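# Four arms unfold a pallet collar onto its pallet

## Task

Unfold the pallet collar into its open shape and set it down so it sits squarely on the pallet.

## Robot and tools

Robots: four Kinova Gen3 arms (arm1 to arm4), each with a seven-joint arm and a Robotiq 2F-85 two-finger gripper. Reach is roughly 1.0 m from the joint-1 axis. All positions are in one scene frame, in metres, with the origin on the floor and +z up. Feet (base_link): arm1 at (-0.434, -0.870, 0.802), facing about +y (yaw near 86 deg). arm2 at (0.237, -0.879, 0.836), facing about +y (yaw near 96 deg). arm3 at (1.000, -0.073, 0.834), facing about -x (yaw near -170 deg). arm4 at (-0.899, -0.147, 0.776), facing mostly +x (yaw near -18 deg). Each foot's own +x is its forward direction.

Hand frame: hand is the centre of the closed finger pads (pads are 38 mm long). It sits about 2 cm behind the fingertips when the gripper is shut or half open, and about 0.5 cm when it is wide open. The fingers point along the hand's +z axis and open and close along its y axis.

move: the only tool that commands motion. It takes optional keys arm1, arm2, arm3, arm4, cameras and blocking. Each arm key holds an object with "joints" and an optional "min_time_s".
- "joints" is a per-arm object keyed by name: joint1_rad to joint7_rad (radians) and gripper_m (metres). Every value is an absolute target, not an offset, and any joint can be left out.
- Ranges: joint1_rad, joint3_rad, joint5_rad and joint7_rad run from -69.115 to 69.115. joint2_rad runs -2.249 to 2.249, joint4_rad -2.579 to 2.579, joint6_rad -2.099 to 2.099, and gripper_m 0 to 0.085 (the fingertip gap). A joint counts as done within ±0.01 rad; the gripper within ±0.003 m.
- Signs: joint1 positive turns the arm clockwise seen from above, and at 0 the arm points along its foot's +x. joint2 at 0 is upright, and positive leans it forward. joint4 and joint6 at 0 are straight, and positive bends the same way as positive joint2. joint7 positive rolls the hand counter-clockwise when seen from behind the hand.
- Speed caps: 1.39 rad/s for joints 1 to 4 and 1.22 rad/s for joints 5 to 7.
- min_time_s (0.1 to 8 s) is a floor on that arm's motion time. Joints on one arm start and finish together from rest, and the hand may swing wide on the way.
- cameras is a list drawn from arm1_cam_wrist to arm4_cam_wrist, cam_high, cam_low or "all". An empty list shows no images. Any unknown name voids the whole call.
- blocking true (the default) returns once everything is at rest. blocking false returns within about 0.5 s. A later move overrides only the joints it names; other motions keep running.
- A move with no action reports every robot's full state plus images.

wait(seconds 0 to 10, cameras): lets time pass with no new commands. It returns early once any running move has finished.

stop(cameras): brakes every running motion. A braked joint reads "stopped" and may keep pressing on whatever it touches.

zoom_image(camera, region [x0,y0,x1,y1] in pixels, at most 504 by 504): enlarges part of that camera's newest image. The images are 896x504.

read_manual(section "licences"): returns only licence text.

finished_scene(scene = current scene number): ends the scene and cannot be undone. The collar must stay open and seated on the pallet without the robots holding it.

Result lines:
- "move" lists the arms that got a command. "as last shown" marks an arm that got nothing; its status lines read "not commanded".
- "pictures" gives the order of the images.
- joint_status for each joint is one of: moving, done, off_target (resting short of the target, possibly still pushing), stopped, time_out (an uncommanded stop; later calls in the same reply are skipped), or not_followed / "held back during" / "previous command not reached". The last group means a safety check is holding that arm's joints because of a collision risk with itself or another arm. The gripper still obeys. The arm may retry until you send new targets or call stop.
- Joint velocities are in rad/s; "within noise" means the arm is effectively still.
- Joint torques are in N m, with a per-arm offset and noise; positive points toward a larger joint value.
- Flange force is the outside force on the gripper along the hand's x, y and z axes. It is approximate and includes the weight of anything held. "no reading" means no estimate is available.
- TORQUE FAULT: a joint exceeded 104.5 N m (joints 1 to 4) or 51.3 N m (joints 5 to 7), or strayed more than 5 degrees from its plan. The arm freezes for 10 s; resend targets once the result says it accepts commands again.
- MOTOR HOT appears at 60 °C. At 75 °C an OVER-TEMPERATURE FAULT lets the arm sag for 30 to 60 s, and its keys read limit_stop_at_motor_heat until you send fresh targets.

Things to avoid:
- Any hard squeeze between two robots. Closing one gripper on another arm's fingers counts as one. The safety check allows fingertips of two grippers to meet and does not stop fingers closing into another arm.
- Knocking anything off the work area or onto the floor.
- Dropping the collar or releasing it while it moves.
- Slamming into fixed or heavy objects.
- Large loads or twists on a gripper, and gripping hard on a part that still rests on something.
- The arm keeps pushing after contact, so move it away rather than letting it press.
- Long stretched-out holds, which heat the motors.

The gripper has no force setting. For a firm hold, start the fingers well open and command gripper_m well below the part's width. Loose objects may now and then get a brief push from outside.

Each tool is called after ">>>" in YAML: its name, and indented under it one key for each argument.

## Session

>>> move:
  cameras: ["all"]

Scene clock: 0.00 s.
Joint torques (N m): no reading
Motor temperatures (°C): arm1=[29 33 30 35 42 38 39] | arm2=[30 32 30 38 35 40 39] | arm3=[30 34 31 32 34 42 42] | arm4=[33 38 30 32 37 38 43]
Flange force (N): no reading
Joint velocities: within noise
arm1.joint_positions: joint1_rad=-0.367 joint2_rad=-0.377 joint3_rad=-0.057 joint4_rad=+1.429 joint5_rad=-0.042 joint6_rad=+1.959 joint7_rad=+1.590 gripper_m=+0.085
arm1.joint_status: not commanded
arm1.hand: x=-0.4765 y=-0.7218 z=+1.3267 quat_wxyz=(-0.030, +0.829, -0.555, -0.063) (m; scene frame)
arm2.joint_positions: joint1_rad=+0.431 joint2_rad=-0.325 joint3_rad=-0.121 joint4_rad=+1.564 joint5_rad=-0.059 joint6_rad=+2.061 joint7_rad=+1.315 gripper_m=+0.085
arm2.joint_status: not commanded
arm2.hand: x=+0.2662 y=-0.7709 z=+1.3148 quat_wxyz=(+0.064, +0.528, -0.845, +0.049) (m; scene frame)
arm3.joint_positions: joint1_rad=+0.096 joint2_rad=-0.467 joint3_rad=-0.112 joint4_rad=+1.431 joint5_rad=-0.009 joint6_rad=+1.934 joint7_rad=+1.197 gripper_m=+0.085
arm3.joint_status: not commanded
arm3.hand: x=+0.8569 y=-0.0903 z=+1.3719 quat_wxyz=(-0.012, -0.988, +0.093, +0.121) (m; scene frame)
arm4.joint_positions: joint1_rad=-0.491 joint2_rad=-0.360 joint3_rad=-0.101 joint4_rad=+1.548 joint5_rad=-0.046 joint6_rad=+1.971 joint7_rad=+1.689 gripper_m=+0.085
arm4.joint_status: not commanded
arm4.hand: x=-0.7613 y=-0.1078 z=+1.2588 quat_wxyz=(+0.016, +0.203, -0.979, +0.002) (m; scene frame)
pictures: arm1_cam_wrist, arm2_cam_wrist, arm3_cam_wrist, arm4_cam_wrist, cam_high, cam_low

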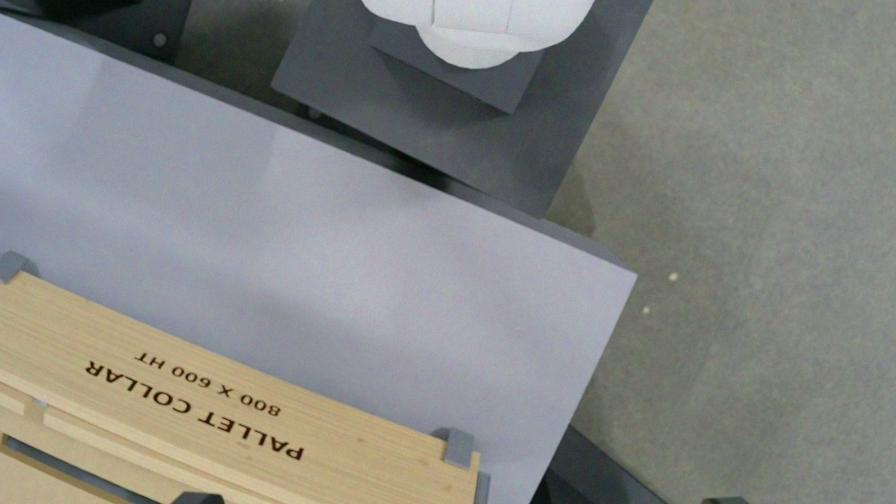

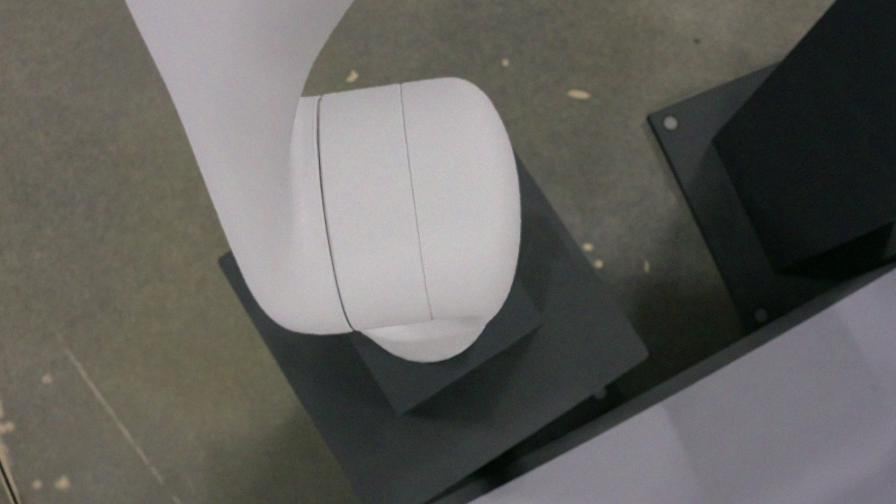

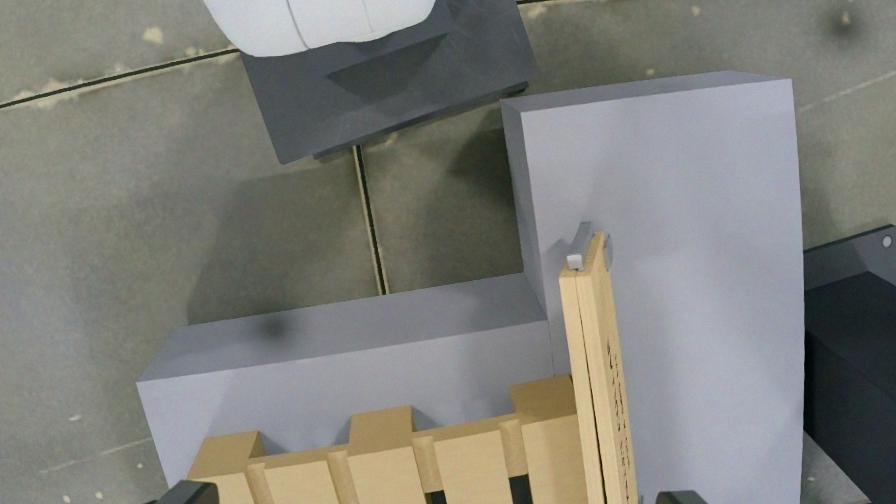

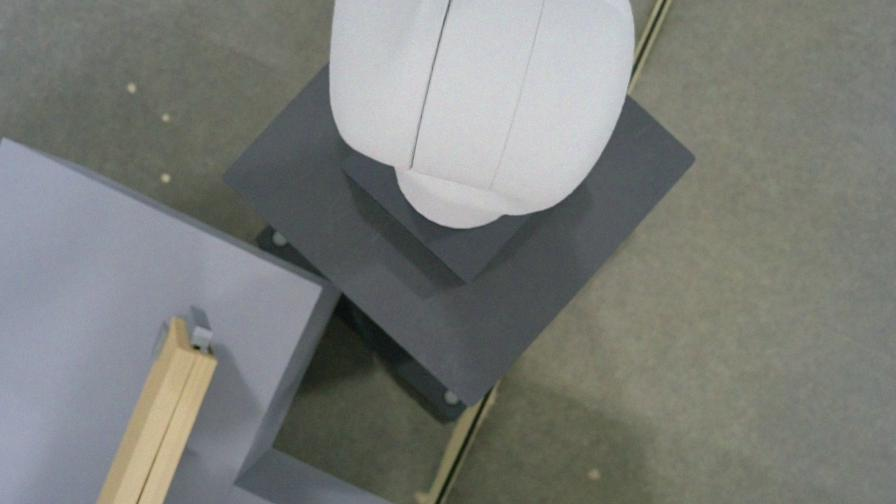

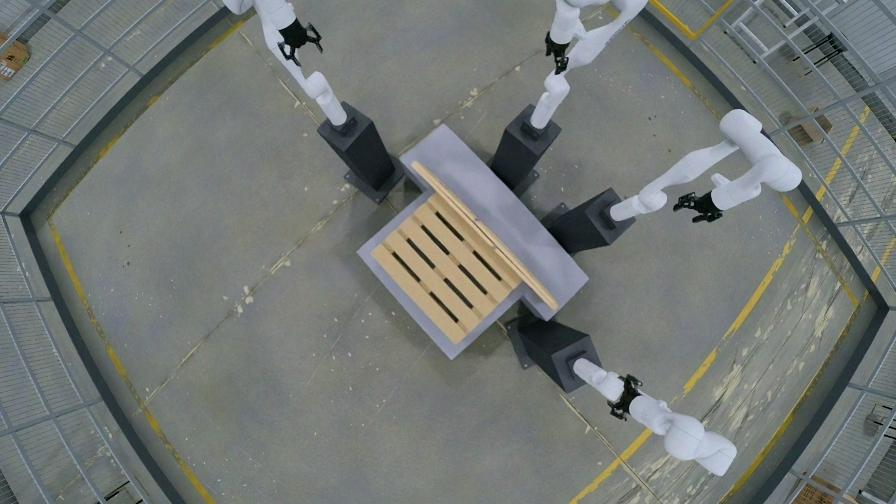

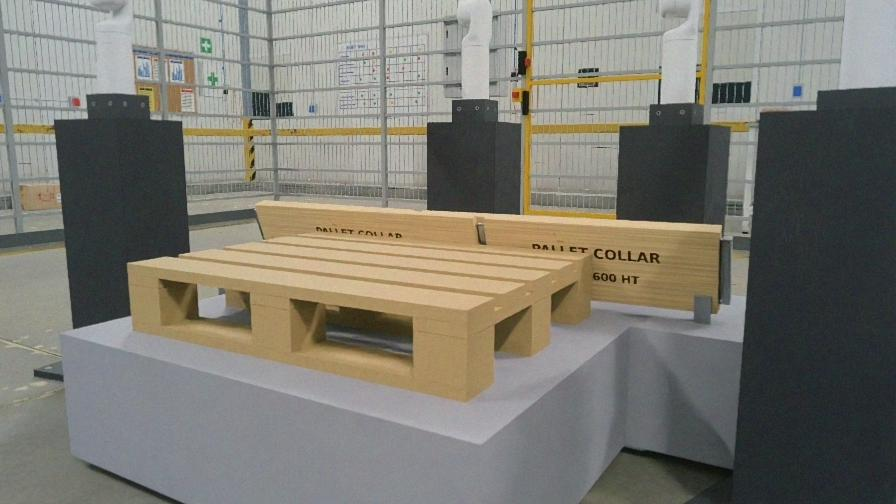

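>>> zoom_image:
  camera: "cam_high"
  region: [350, 110, 600, 370]

>>> zoom_image:
  camera: "cam_low"
  region: [240, 180, 744, 340]

>>> zoom_image:
  camera: "arm3_cam_wrist"
  region: [500, 200, 700, 504]

>>> zoom_image:
  camera: "arm4_cam_wrist"
  region: [60, 280, 300, 504]

>>> zoom_image:
  camera: "arm1_cam_wrist"
  region: [0, 220, 504, 504]

Scaled by 1.938 from the camera's image (finer frame: 1280x720).

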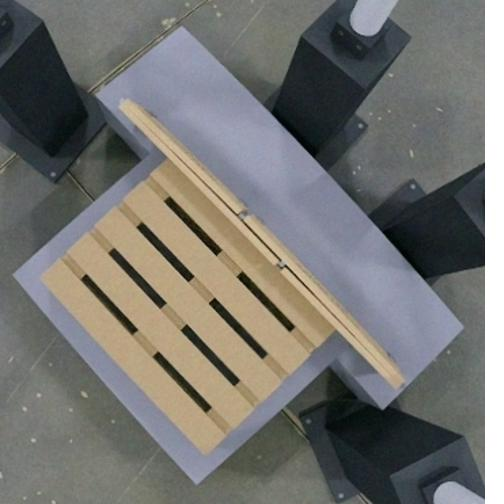

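Scaled by 1.000.

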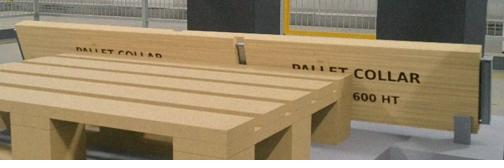

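Scaled by 1.658 from the camera's image (finer frame: 1280x720).

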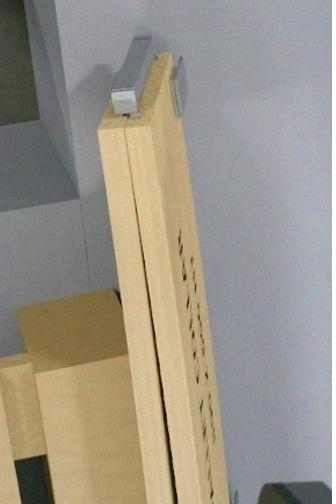

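Scaled by 2.100 from the camera's image (finer frame: 1280x720).

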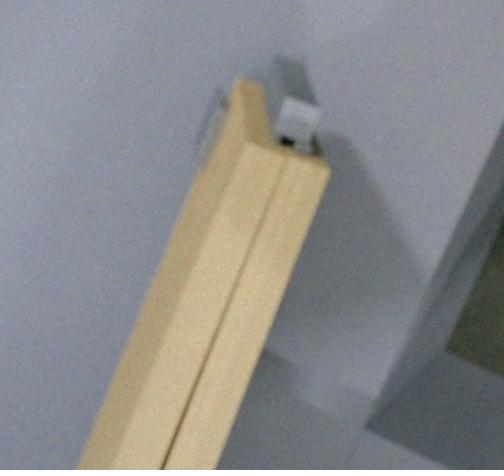

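Scaled by 1.000.

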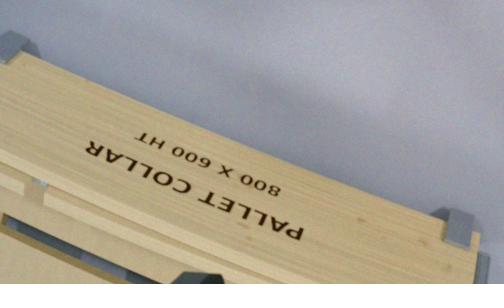

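>>> move:
  arm3: {"joints": {"joint1_rad": -0.3207, "joint2_rad": 0.7317, "joint3_rad": 0, "joint4_rad": 1.8768, "joint5_rad": 0, "joint6_rad": 0.5331, "joint7_rad": -2.0636}, "min_time_s": 4}
  arm4: {"joints": {"joint1_rad": 0.1551, "joint2_rad": 0.46, "joint3_rad": 0, "joint4_rad": 2.1873, "joint5_rad": 0, "joint6_rad": 0.4943, "joint7_rad": -1.1045}, "min_time_s": 4}
  cameras: ["arm3_cam_wrist", "arm4_cam_wrist"]

Scene clock: 126.07 s.
Joint torques (N m): arm1=[0.22 -1.85 0.15 -8.56 0.08 -0.41 -0.24] | arm2=[-0.33 -2.8 0.22 -10.15 -0.13 0.39 -0.21] | arm3=[0.98 -19.3 -0.65 -3.94 0.06 0.37 0.45] | arm4=[0.6 -13.84 0.78 -3.64 -0.1 0.02 -0.18]
Motor temperatures (°C): arm1=[29 33 30 35 42 38 39] | arm2=[30 31 30 39 35 40 39] | arm3=[30 33 31 32 34 42 42] | arm4=[33 37 30 32 37 38 43]
Flange force (N): arm1=[-2.0 -0.4 0.6] | arm2=[-1.3 -0.7 7.0] | arm3=[0.9 -4.4 3.0] | arm4=[2.6 0.9 1.0]
move: arm3 done; arm4 done
Joint velocities: within noise
arm1, arm2: as last shown
arm3.joint_positions: joint1_rad=-0.321 joint2_rad=+0.732 joint3_rad=+0.000 joint4_rad=+1.877 joint5_rad=+0.000 joint6_rad=+0.533 joint7_rad=-2.064 gripper_m=+0.085
arm3.joint_status: all done
arm3.hand: x=+0.5997 y=-0.2599 z=+0.8496 quat_wxyz=(+0.000, +0.000, +1.000, +0.001)
arm4.joint_positions: joint1_rad=+0.155 joint2_rad=+0.460 joint3_rad=+0.000 joint4_rad=+2.187 joint5_rad=+0.000 joint6_rad=+0.494 joint7_rad=-1.104 gripper_m=+0.085
arm4.joint_status: all done
arm4.hand: x=-0.6097 y=-0.3190 z=+0.8489 quat_wxyz=(-0.006, -1.000, +0.000, +0.005)

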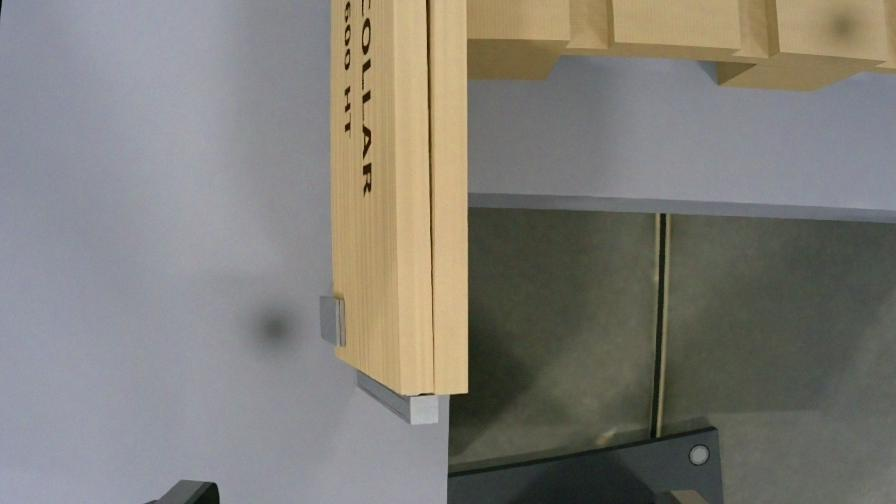

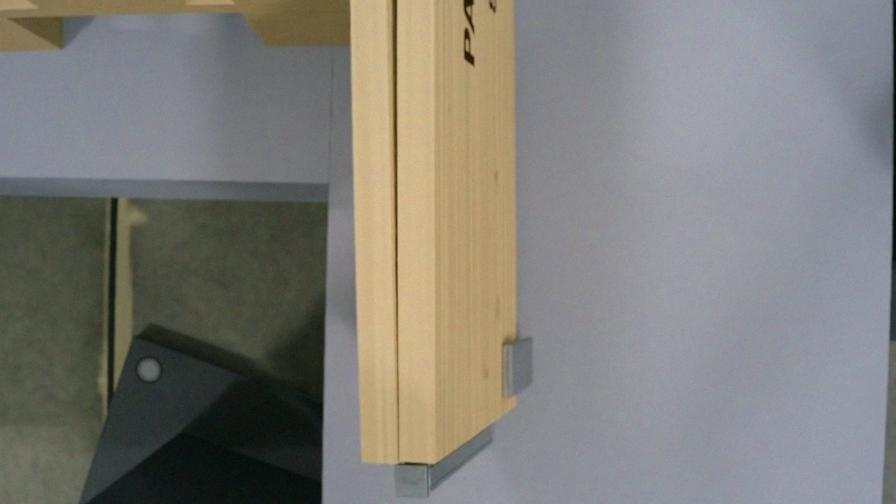

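>>> move:
  arm3: {"joints": {"joint1_rad": -0.0438, "joint2_rad": 1.4762, "joint4_rad": 1.4157, "joint5_rad": -1.0345, "joint6_rad": 0.3612, "joint7_rad": -0.7575}, "min_time_s": 3}
  arm4: {"joints": {"joint1_rad": -0.259, "joint2_rad": 1.3209, "joint4_rad": 1.9941, "joint5_rad": -1.0176, "joint6_rad": -0.3705, "joint7_rad": -0.4943}, "min_time_s": 3}
  cameras: ["arm3_cam_wrist", "arm4_cam_wrist"]

Scene clock: 242.20 s.
Joint torques (N m): arm1=[0.26 -1.82 0.18 -8.56 0.1 -0.47 -0.28] | arm2=[-0.4 -2.81 0.21 -10.12 -0.14 0.4 -0.18] | arm3=[0.98 -23.87 -1.36 -1.85 -0.17 0.99 0.48] | arm4=[0.65 -18.53 1.92 2.03 -0.28 -0.75 -0.2]
Motor temperatures (°C): arm1=[29 33 30 35 42 38 39] | arm2=[30 31 30 39 35 40 39] | arm3=[30 34 31 32 34 42 42] | arm4=[33 38 30 32 37 38 43]
Flange force (N): arm1=[-1.9 -0.4 0.4] | arm2=[-1.3 -0.6 6.9] | arm3=[7.6 -2.1 4.3] | arm4=[0.7 -1.3 1.9]
move: arm3 done; arm4 done
Joint velocities: within noise
arm1, arm2: as last shown
arm3.joint_positions: joint1_rad=-0.044 joint2_rad=+1.476 joint3_rad=+0.000 joint4_rad=+1.416 joint5_rad=-1.035 joint6_rad=+0.361 joint7_rad=-0.757 gripper_m=+0.085
arm3.joint_status: all done
arm3.hand: x=+0.5132 y=-0.2509 z=+0.5575 quat_wxyz=(+0.003, -0.017, +0.988, -0.155)
arm4.joint_positions: joint1_rad=-0.259 joint2_rad=+1.321 joint3_rad=+0.000 joint4_rad=+1.994 joint5_rad=-1.018 joint6_rad=-0.371 joint7_rad=-0.494 gripper_m=+0.085
arm4.joint_status: all done
arm4.hand: x=-0.5468 y=-0.2888 z=+0.5573 quat_wxyz=(-0.163, -0.987, -0.017, +0.002)

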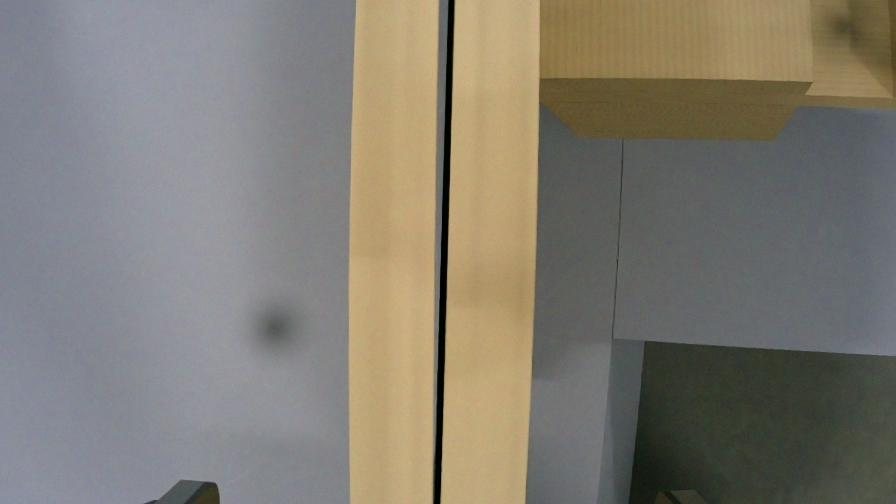

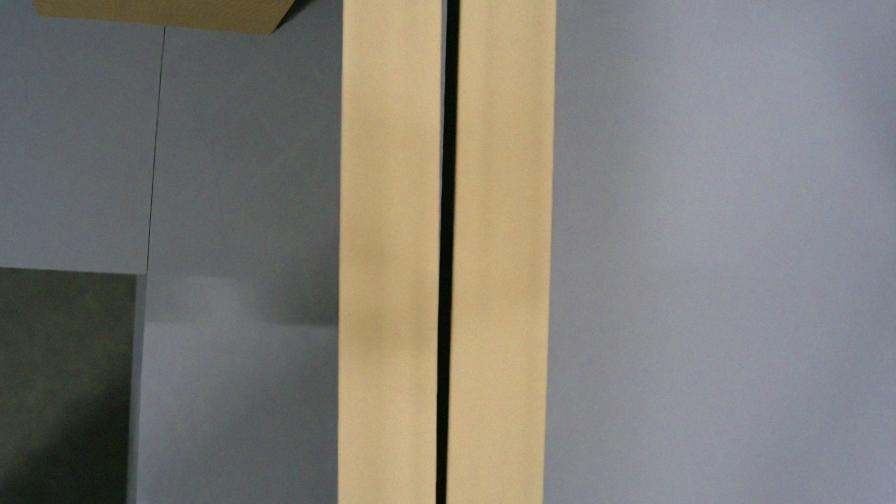

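>>> move:
  arm3: {"joints": {"joint1_rad": -0.0859, "joint2_rad": 1.6367, "joint4_rad": 1.2479, "joint5_rad": -1.0442, "joint6_rad": 0.3562, "joint7_rad": -0.7904}, "min_time_s": 2.5}
  arm4: {"joints": {"joint1_rad": -0.1902, "joint2_rad": 1.4844, "joint4_rad": 1.8547, "joint5_rad": -0.9242, "joint6_rad": -0.3929, "joint7_rad": -0.5314}, "min_time_s": 2.5}
  cameras: ["arm3_cam_wrist", "arm4_cam_wrist", "cam_low"]

Scene clock: 264.93 s.
Joint torques (N m): arm1=[0.26 -1.89 0.04 -8.59 0.12 -0.4 -0.22] | arm2=[-0.36 -2.75 0.23 -10.1 -0.12 0.37 -0.19] | arm3=[0.97 -24.01 -1.37 -1.94 -0.18 0.98 0.47] | arm4=[0.6 -18.96 2.05 2.15 -0.28 -0.76 -0.15]
Motor temperatures (°C): arm1=[29 33 30 35 42 38 39] | arm2=[30 31 30 39 35 40 39] | arm3=[30 34 31 32 34 42 42] | arm4=[33 38 30 32 37 38 43]
Flange force (N): arm1=[-2.1 -0.7 0.7] | arm2=[-1.2 -0.6 6.8] | arm3=[7.9 -2.0 5.7] | arm4=[0.3 -1.3 2.0]
move: arm3 done; arm4 done
Joint velocities: within noise
arm1, arm2: as last shown
arm3.joint_positions: joint1_rad=-0.086 joint2_rad=+1.637 joint3_rad=+0.000 joint4_rad=+1.248 joint5_rad=-1.044 joint6_rad=+0.356 joint7_rad=-0.790 gripper_m=+0.085
arm3.joint_status: all done
arm3.hand: x=+0.5142 y=-0.2722 z=+0.4906 quat_wxyz=(+0.003, -0.017, +0.988, -0.155)
arm4.joint_positions: joint1_rad=-0.190 joint2_rad=+1.484 joint3_rad=+0.000 joint4_rad=+1.855 joint5_rad=-0.924 joint6_rad=-0.393 joint7_rad=-0.531 gripper_m=+0.085
arm4.joint_status: all done
arm4.hand: x=-0.5481 y=-0.3141 z=+0.4912 quat_wxyz=(-0.162, -0.987, -0.013, +0.003)

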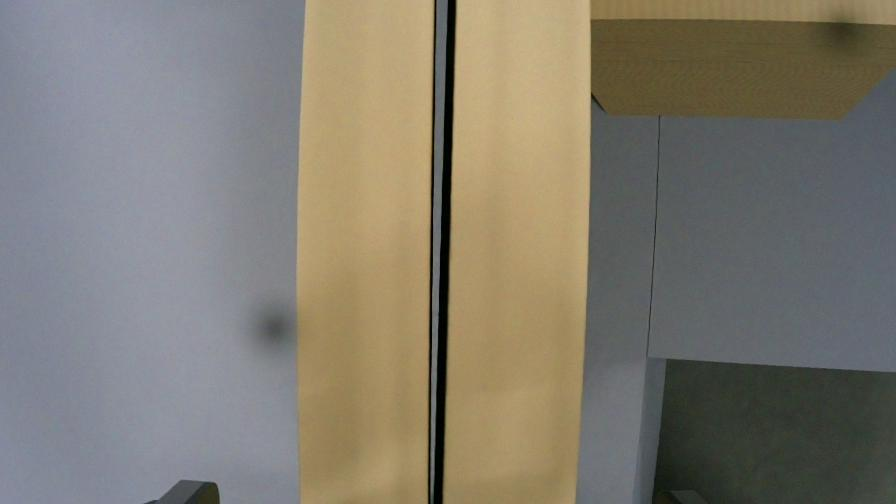

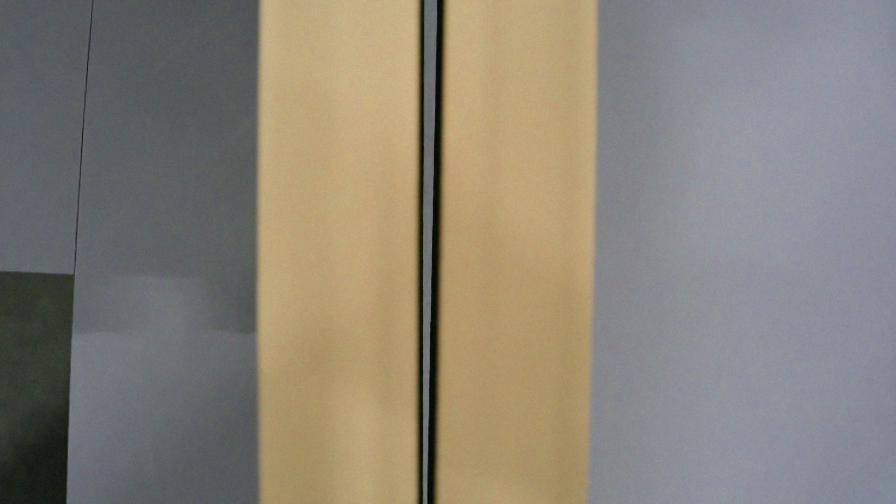

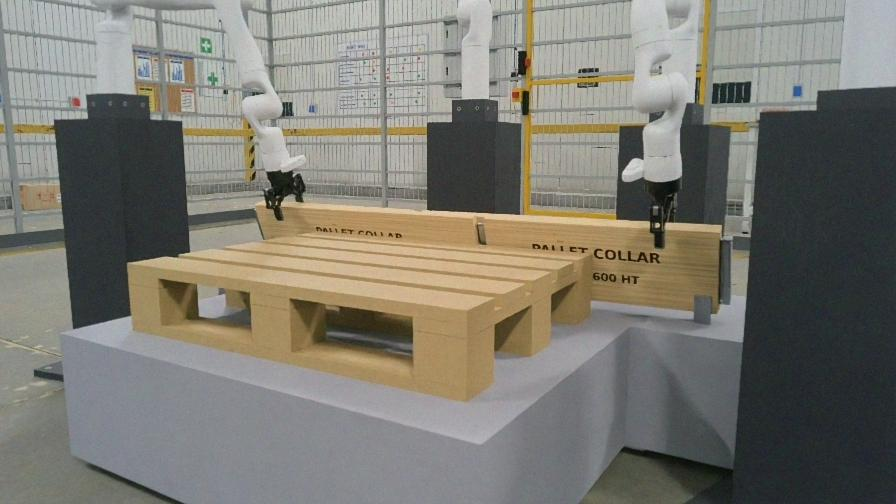

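>>> move:
  arm3: {"joints": {"gripper_m": 0.048}}
  arm4: {"joints": {"gripper_m": 0.048}}
  cameras: ["arm3_cam_wrist", "arm4_cam_wrist"]

Scene clock: 325.27 s.
Joint torques (N m): arm1=[0.2 -1.82 0.16 -8.56 0.11 -0.4 -0.25] | arm2=[-0.4 -2.85 0.25 -10.12 -0.14 0.37 -0.18] | arm3=[0.99 -23.99 -1.39 -1.95 -0.16 0.98 0.49] | arm4=[0.59 -18.89 2.01 2.1 -0.27 -0.77 -0.16]
Motor temperatures (°C): arm1=[29 33 30 35 42 38 39] | arm2=[30 31 30 39 35 40 39] | arm3=[30 35 31 32 34 42 42] | arm4=[33 38 30 32 37 38 43]
Flange force (N): arm1=[-2.0 -0.4 0.6] | arm2=[-1.4 -0.5 6.8] | arm3=[8.1 -2.1 5.7] | arm4=[0.4 -1.2 1.7]
move: arm3 done; arm4 done
Joint velocities: within noise
arm1, arm2: as last shown
arm3.joint_positions: joint1_rad=-0.086 joint2_rad=+1.637 joint3_rad=+0.000 joint4_rad=+1.248 joint5_rad=-1.044 joint6_rad=+0.356 joint7_rad=-0.790 gripper_m=+0.048
arm3.joint_status: all done
arm3.hand: x=+0.5142 y=-0.2722 z=+0.4906 quat_wxyz=(+0.003, -0.017, +0.988, -0.155)
arm4.joint_positions: joint1_rad=-0.190 joint2_rad=+1.484 joint3_rad=+0.000 joint4_rad=+1.855 joint5_rad=-0.924 joint6_rad=-0.393 joint7_rad=-0.531 gripper_m=+0.048
arm4.joint_status: all done
arm4.hand: x=-0.5481 y=-0.3141 z=+0.4912 quat_wxyz=(-0.162, -0.987, -0.013, +0.003)

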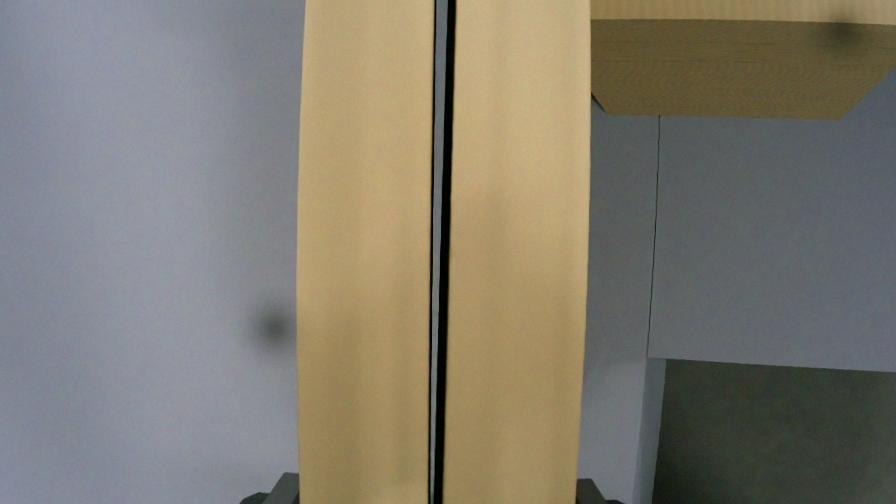

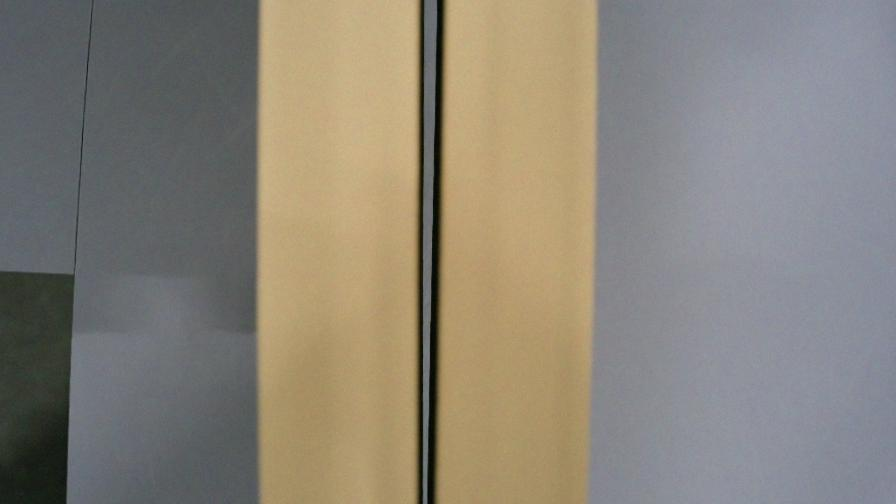

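>>> move:
  arm3: {"joints": {"joint1_rad": -0.237, "joint2_rad": 1.6156, "joint4_rad": 1.2038, "joint5_rad": -0.5137, "joint6_rad": 0.2997, "joint7_rad": -1.4641}, "min_time_s": 3}
  arm4: {"joints": {"joint1_rad": 0.0211, "joint2_rad": 1.4388, "joint4_rad": 1.8125, "joint5_rad": -0.7331, "joint6_rad": -0.2204, "joint7_rad": -0.4875}, "min_time_s": 3}
  cameras: ["arm3_cam_wrist", "arm4_cam_wrist", "cam_low"]

Scene clock: 334.20 s.
Joint torques (N m): arm1=[0.17 -1.88 0.08 -8.64 0.07 -0.47 -0.27] | arm2=[-0.36 -2.85 0.22 -10.1 -0.13 0.37 -0.2] | arm3=[2.58 -25.04 0.64 -2.75 0.04 -0.07 0.4] | arm4=[0.65 -19.56 1.6 1.37 -0.17 -0.37 -0.21]
Motor temperatures (°C): arm1=[29 33 30 35 42 38 39] | arm2=[30 31 30 39 35 40 39] | arm3=[30 35 31 32 34 42 42] | arm4=[33 38 30 32 37 38 43]
Flange force (N): arm1=[-1.9 -0.7 0.7] | arm2=[-1.4 -0.6 6.7] | arm3=[2.7 -6.2 6.0] | arm4=[0.6 -0.6 2.0]
move: arm3 done; arm4 done
Joint velocities: within noise
arm1, arm2: as last shown
arm3.joint_positions: joint1_rad=-0.237 joint2_rad=+1.616 joint3_rad=+0.000 joint4_rad=+1.204 joint5_rad=-0.514 joint6_rad=+0.300 joint7_rad=-1.464 gripper_m=+0.048
arm3.joint_status: all done
arm3.hand: x=+0.5147 y=-0.3051 z=+0.4938 quat_wxyz=(+0.001, -0.013, +0.997, -0.077)
arm4.joint_positions: joint1_rad=+0.021 joint2_rad=+1.439 joint3_rad=+0.000 joint4_rad=+1.813 joint5_rad=-0.733 joint6_rad=-0.220 joint7_rad=-0.487 gripper_m=+0.048
arm4.joint_status: all done
arm4.hand: x=-0.5474 y=-0.3470 z=+0.4950 quat_wxyz=(-0.084, -0.996, -0.013, +0.004)

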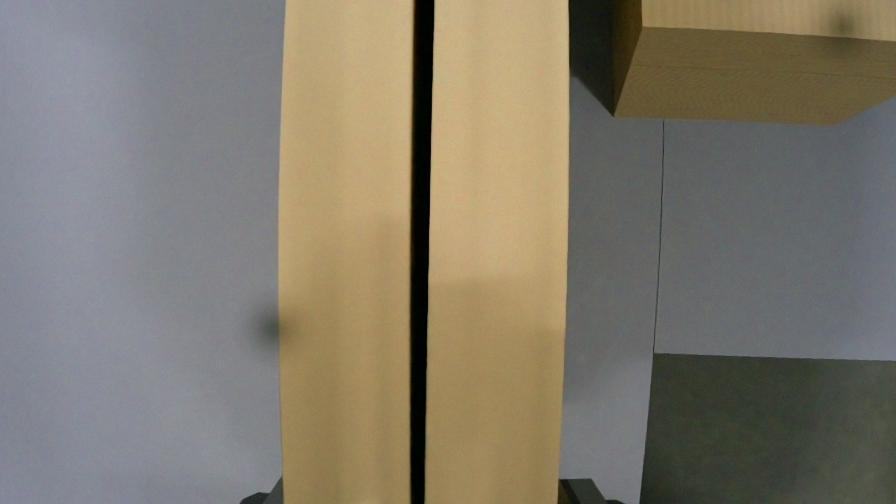

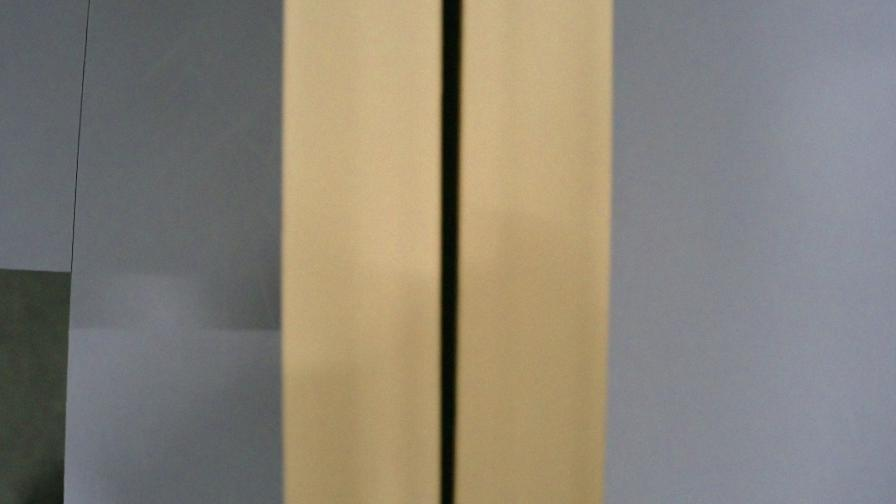

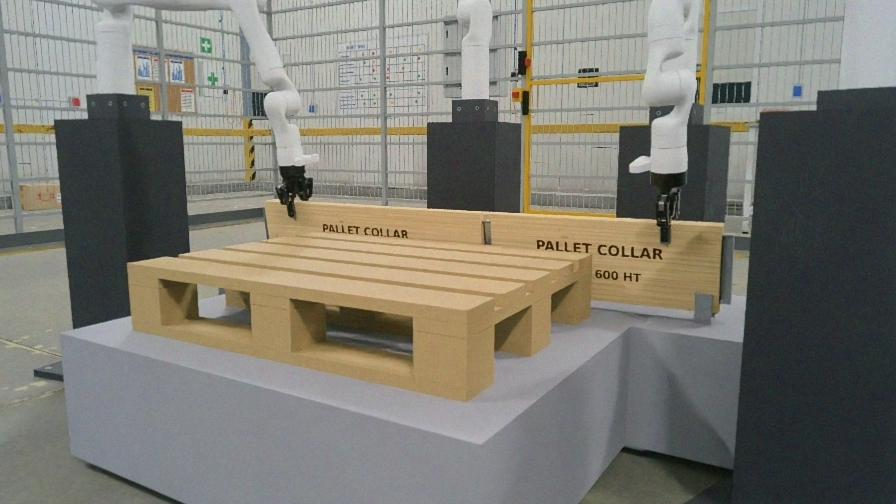

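>>> move:
  arm3: {"joints": {"joint1_rad": -0.3734, "joint2_rad": 1.6421, "joint4_rad": 1.0632, "joint5_rad": 0, "joint6_rad": 0.4363, "joint7_rad": -2.0965}, "min_time_s": 3}
  arm4: {"joints": {"joint1_rad": 0.204, "joint2_rad": 1.4296, "joint4_rad": 1.6938, "joint5_rad": 0, "joint6_rad": 0.018, "joint7_rad": -1.0355}, "min_time_s": 3}
  cameras: ["arm3_cam_wrist", "arm4_cam_wrist", "cam_low"]

Scene clock: 343.13 s.
Joint torques (N m): arm1=[0.22 -1.82 0.11 -8.61 0.12 -0.42 -0.24] | arm2=[-0.38 -2.79 0.23 -10.1 -0.14 0.39 -0.19] | arm3=[1.94 -25.34 0.41 -3.26 0.19 0.34 0.41] | arm4=[1.65 -20.63 2.48 0.44 -0.1 0.08 -0.21]
Motor temperatures (°C): arm1=[29 33 30 35 42 38 39] | arm2=[30 31 30 39 35 40 39] | arm3=[30 35 31 32 34 42 42] | arm4=[33 38 30 32 37 38 43]
Flange force (N): arm1=[-1.9 -0.5 0.8] | arm2=[-1.3 -0.6 6.9] | arm3=[0.2 -5.2 4.5] | arm4=[2.8 -1.4 2.3]
move: arm3 done; arm4 done
Joint velocities: within noise
arm1, arm2: as last shown
arm3.joint_positions: joint1_rad=-0.373 joint2_rad=+1.642 joint3_rad=+0.000 joint4_rad=+1.063 joint5_rad=+0.000 joint6_rad=+0.436 joint7_rad=-2.097 gripper_m=+0.048
arm3.joint_status: all done
arm3.hand: x=+0.5149 y=-0.3378 z=+0.4921 quat_wxyz=(+0.000, -0.010, +1.000, +0.001)
arm4.joint_positions: joint1_rad=+0.204 joint2_rad=+1.430 joint3_rad=+0.000 joint4_rad=+1.694 joint5_rad=+0.000 joint6_rad=+0.018 joint7_rad=-1.036 gripper_m=+0.048
arm4.joint_status: all done
arm4.hand: x=-0.5468 y=-0.3800 z=+0.4936 quat_wxyz=(-0.006, -1.000, -0.010, +0.005)

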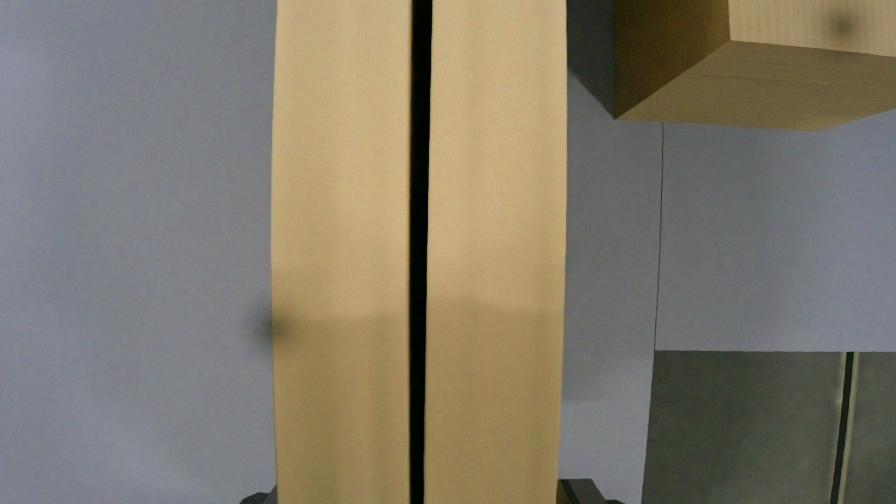

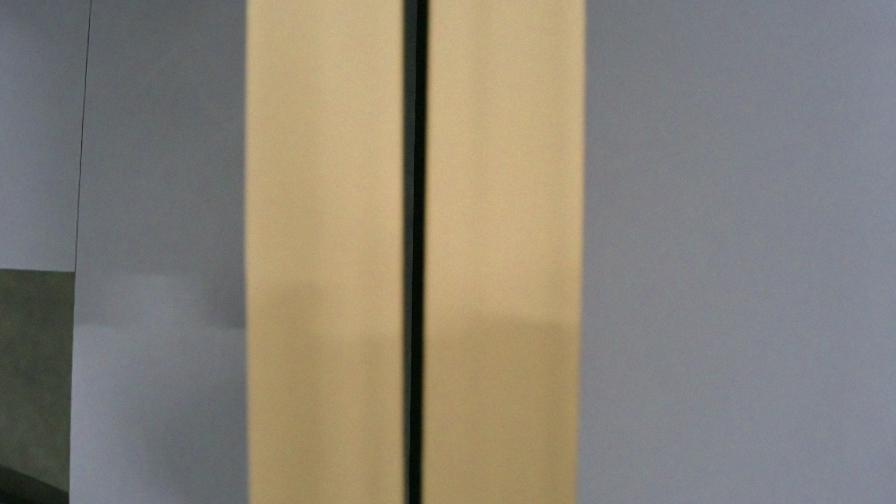

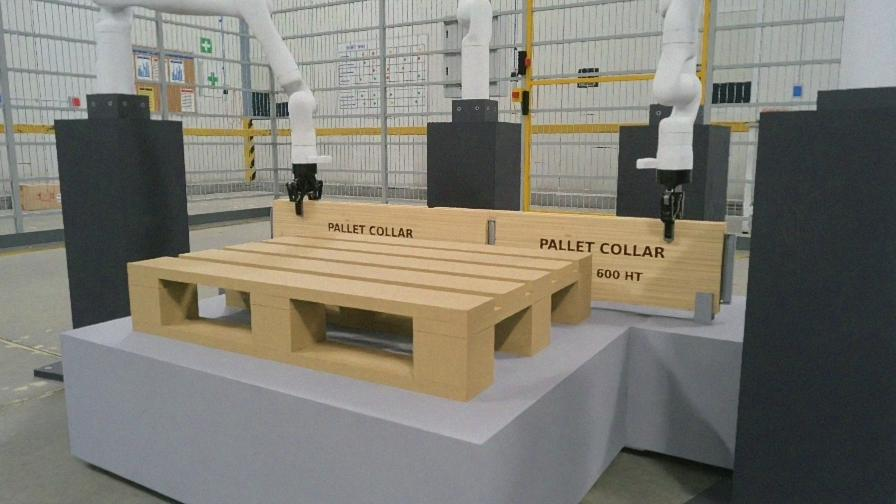

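>>> move:
  arm2: {"joints": {"joint1_rad": -0.7457, "joint2_rad": 0.8825, "joint3_rad": 0, "joint4_rad": 2.0091, "joint5_rad": -1.2878, "joint6_rad": -0.3991, "joint7_rad": 3.6366, "gripper_m": 0.036}, "min_time_s": 4}
  arm3: {"joints": {"gripper_m": 0.06}}
  arm4: {"joints": {"gripper_m": 0.06}}
  cameras: ["arm2_cam_wrist", "arm3_cam_wrist", "arm4_cam_wrist"]

Scene clock: 444.73 s.
Joint torques (N m): arm1=[0.19 -1.87 0.2 -8.67 0.09 -0.46 -0.26] | arm2=[-0.38 -19.47 1.28 -5.18 0.23 -1.42 -0.14] | arm3=[0.97 -25.35 -0.47 -3.21 0.06 0.36 0.48] | arm4=[0.6 -20.61 1.09 0.35 -0.12 0 -0.17]
Motor temperatures (°C): arm1=[29 33 30 35 42 38 39] | arm2=[30 31 30 39 35 40 39] | arm3=[30 35 31 32 34 42 42] | arm4=[33 40 30 32 37 38 43]
Flange force (N): arm1=[-1.9 -0.3 0.8] | arm2=[4.7 3.7 -0.6] | arm3=[1.2 -3.8 4.6] | arm4=[1.6 0.7 2.0]
move: arm2 done; arm3 done; arm4 done
Joint velocities: within noise
arm1: as last shown
arm2.joint_positions: joint1_rad=-0.746 joint2_rad=+0.882 joint3_rad=+0.000 joint4_rad=+2.009 joint5_rad=-1.288 joint6_rad=-0.399 joint7_rad=+3.637 gripper_m=+0.036
arm2.joint_status: all done
arm2.hand: x=-0.0475 y=-0.4371 z=+0.8177 quat_wxyz=(-0.260, +0.966, -0.001, -0.004)
arm3.joint_positions: joint1_rad=-0.373 joint2_rad=+1.642 joint3_rad=+0.000 joint4_rad=+1.063 joint5_rad=+0.000 joint6_rad=+0.436 joint7_rad=-2.097 gripper_m=+0.060
arm3.joint_status: all done
arm3.hand: x=+0.5149 y=-0.3378 z=+0.4921 quat_wxyz=(+0.000, -0.010, +1.000, +0.001)
arm4.joint_positions: joint1_rad=+0.204 joint2_rad=+1.430 joint3_rad=+0.000 joint4_rad=+1.694 joint5_rad=+0.000 joint6_rad=+0.018 joint7_rad=-1.036 gripper_m=+0.060
arm4.joint_status: all done
arm4.hand: x=-0.5468 y=-0.3800 z=+0.4936 quat_wxyz=(-0.006, -1.000, -0.010, +0.005)

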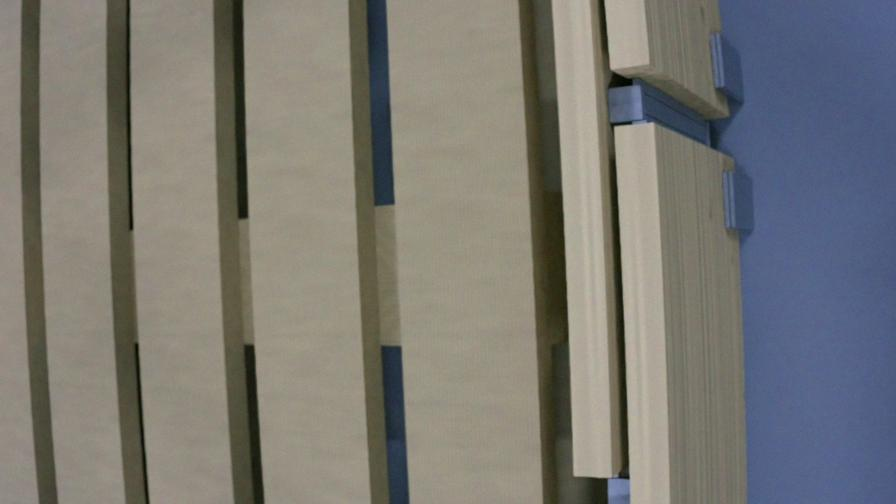

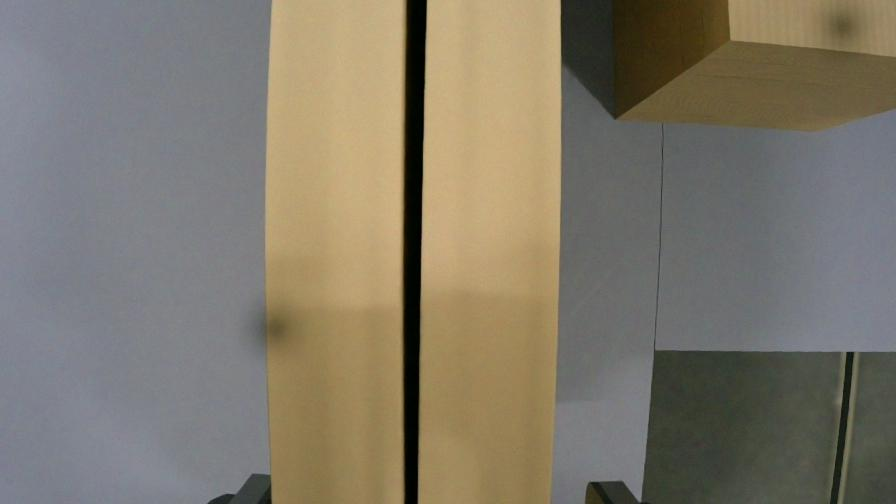

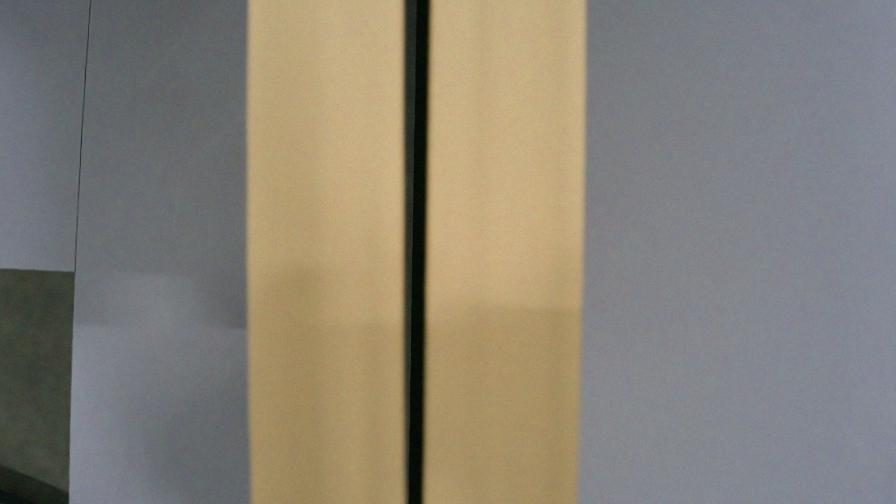

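>>> zoom_image:
  camera: "arm2_cam_wrist"
  region: [540, 60, 760, 504]

Scaled by 1.135 from the camera's image (finer frame: 1280x720).

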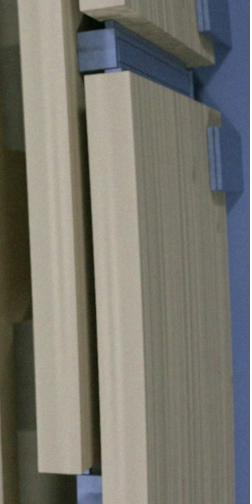

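>>> move:
  arm2: {"joints": {"joint1_rad": -0.6606, "joint2_rad": 1.5081, "joint4_rad": 1.5707, "joint5_rad": -0.8388, "joint6_rad": -0.48, "joint7_rad": 3.235}, "min_time_s": 3}
  cameras: ["arm2_cam_wrist", "cam_low"]

>>> zoom_image:
  camera: "arm2_cam_wrist"
  region: [300, 150, 650, 504]

Scene clock: 486.60 s.
Joint torques (N m): arm1=[0.24 -1.82 0.12 -8.56 0.08 -0.45 -0.23] | arm2=[-0.49 -22.35 1.54 -3.57 0.05 -1.59 -0.16] | arm3=[0.97 -25.4 -0.47 -3.2 0.05 0.33 0.44] | arm4=[0.67 -20.57 1.05 0.42 -0.07 0.01 -0.16]
Motor temperatures (°C): arm1=[29 33 30 35 42 38 39] | arm2=[30 31 30 38 35 40 39] | arm3=[30 36 31 32 34 42 42] | arm4=[33 40 30 32 37 38 43]
Flange force (N): arm1=[-2.0 -0.5 0.4] | arm2=[4.7 2.2 -4.2] | arm3=[1.4 -3.9 4.8] | arm4=[1.9 0.6 2.1]
move: arm2 done
Joint velocities: within noise
arm1.joint_positions: joint1_rad=-0.367 joint2_rad=-0.377 joint3_rad=-0.057 joint4_rad=+1.429 joint5_rad=-0.042 joint6_rad=+1.959 joint7_rad=+1.590 gripper_m=+0.085
arm1.joint_status: not commanded
arm1.hand: x=-0.4765 y=-0.7218 z=+1.3267 quat_wxyz=(-0.030, +0.829, -0.555, -0.063)
arm2.joint_positions: joint1_rad=-0.661 joint2_rad=+1.508 joint3_rad=+0.000 joint4_rad=+1.571 joint5_rad=-0.839 joint6_rad=-0.480 joint7_rad=+3.235 gripper_m=+0.036
arm2.joint_status: all done
arm2.hand: x=-0.0495 y=-0.3864 z=+0.5678 quat_wxyz=(-0.260, +0.966, -0.001, -0.004)
arm3, arm4: as last shown

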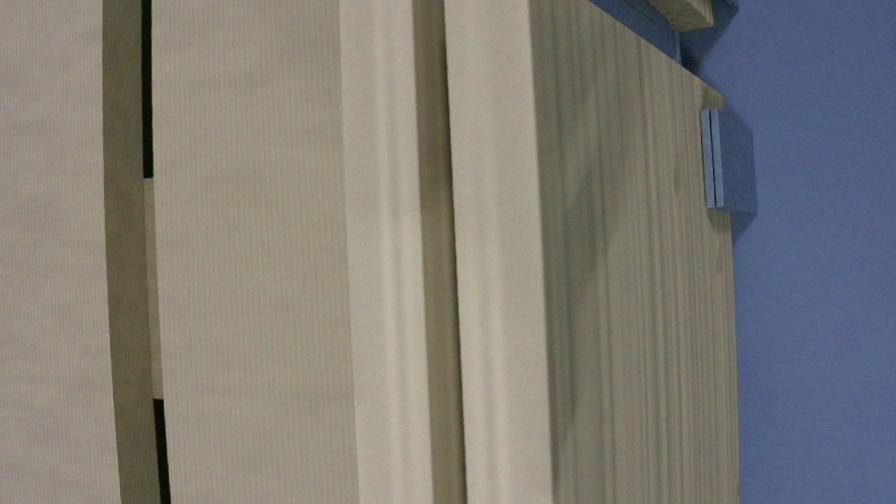

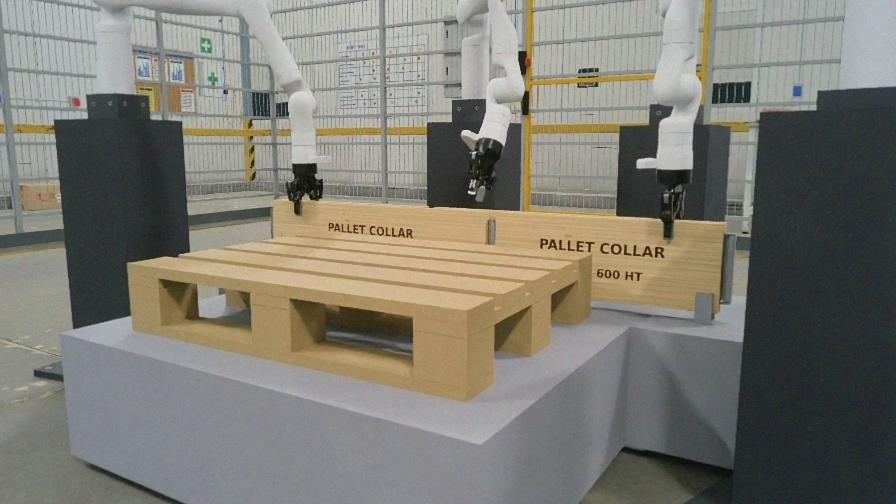

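Scaled by 1.424 from the camera's image (finer frame: 1280x720).

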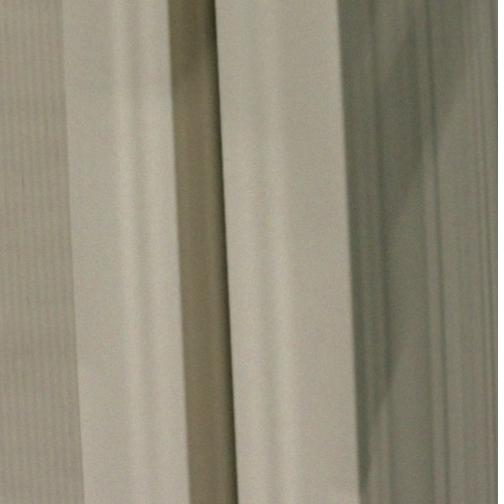

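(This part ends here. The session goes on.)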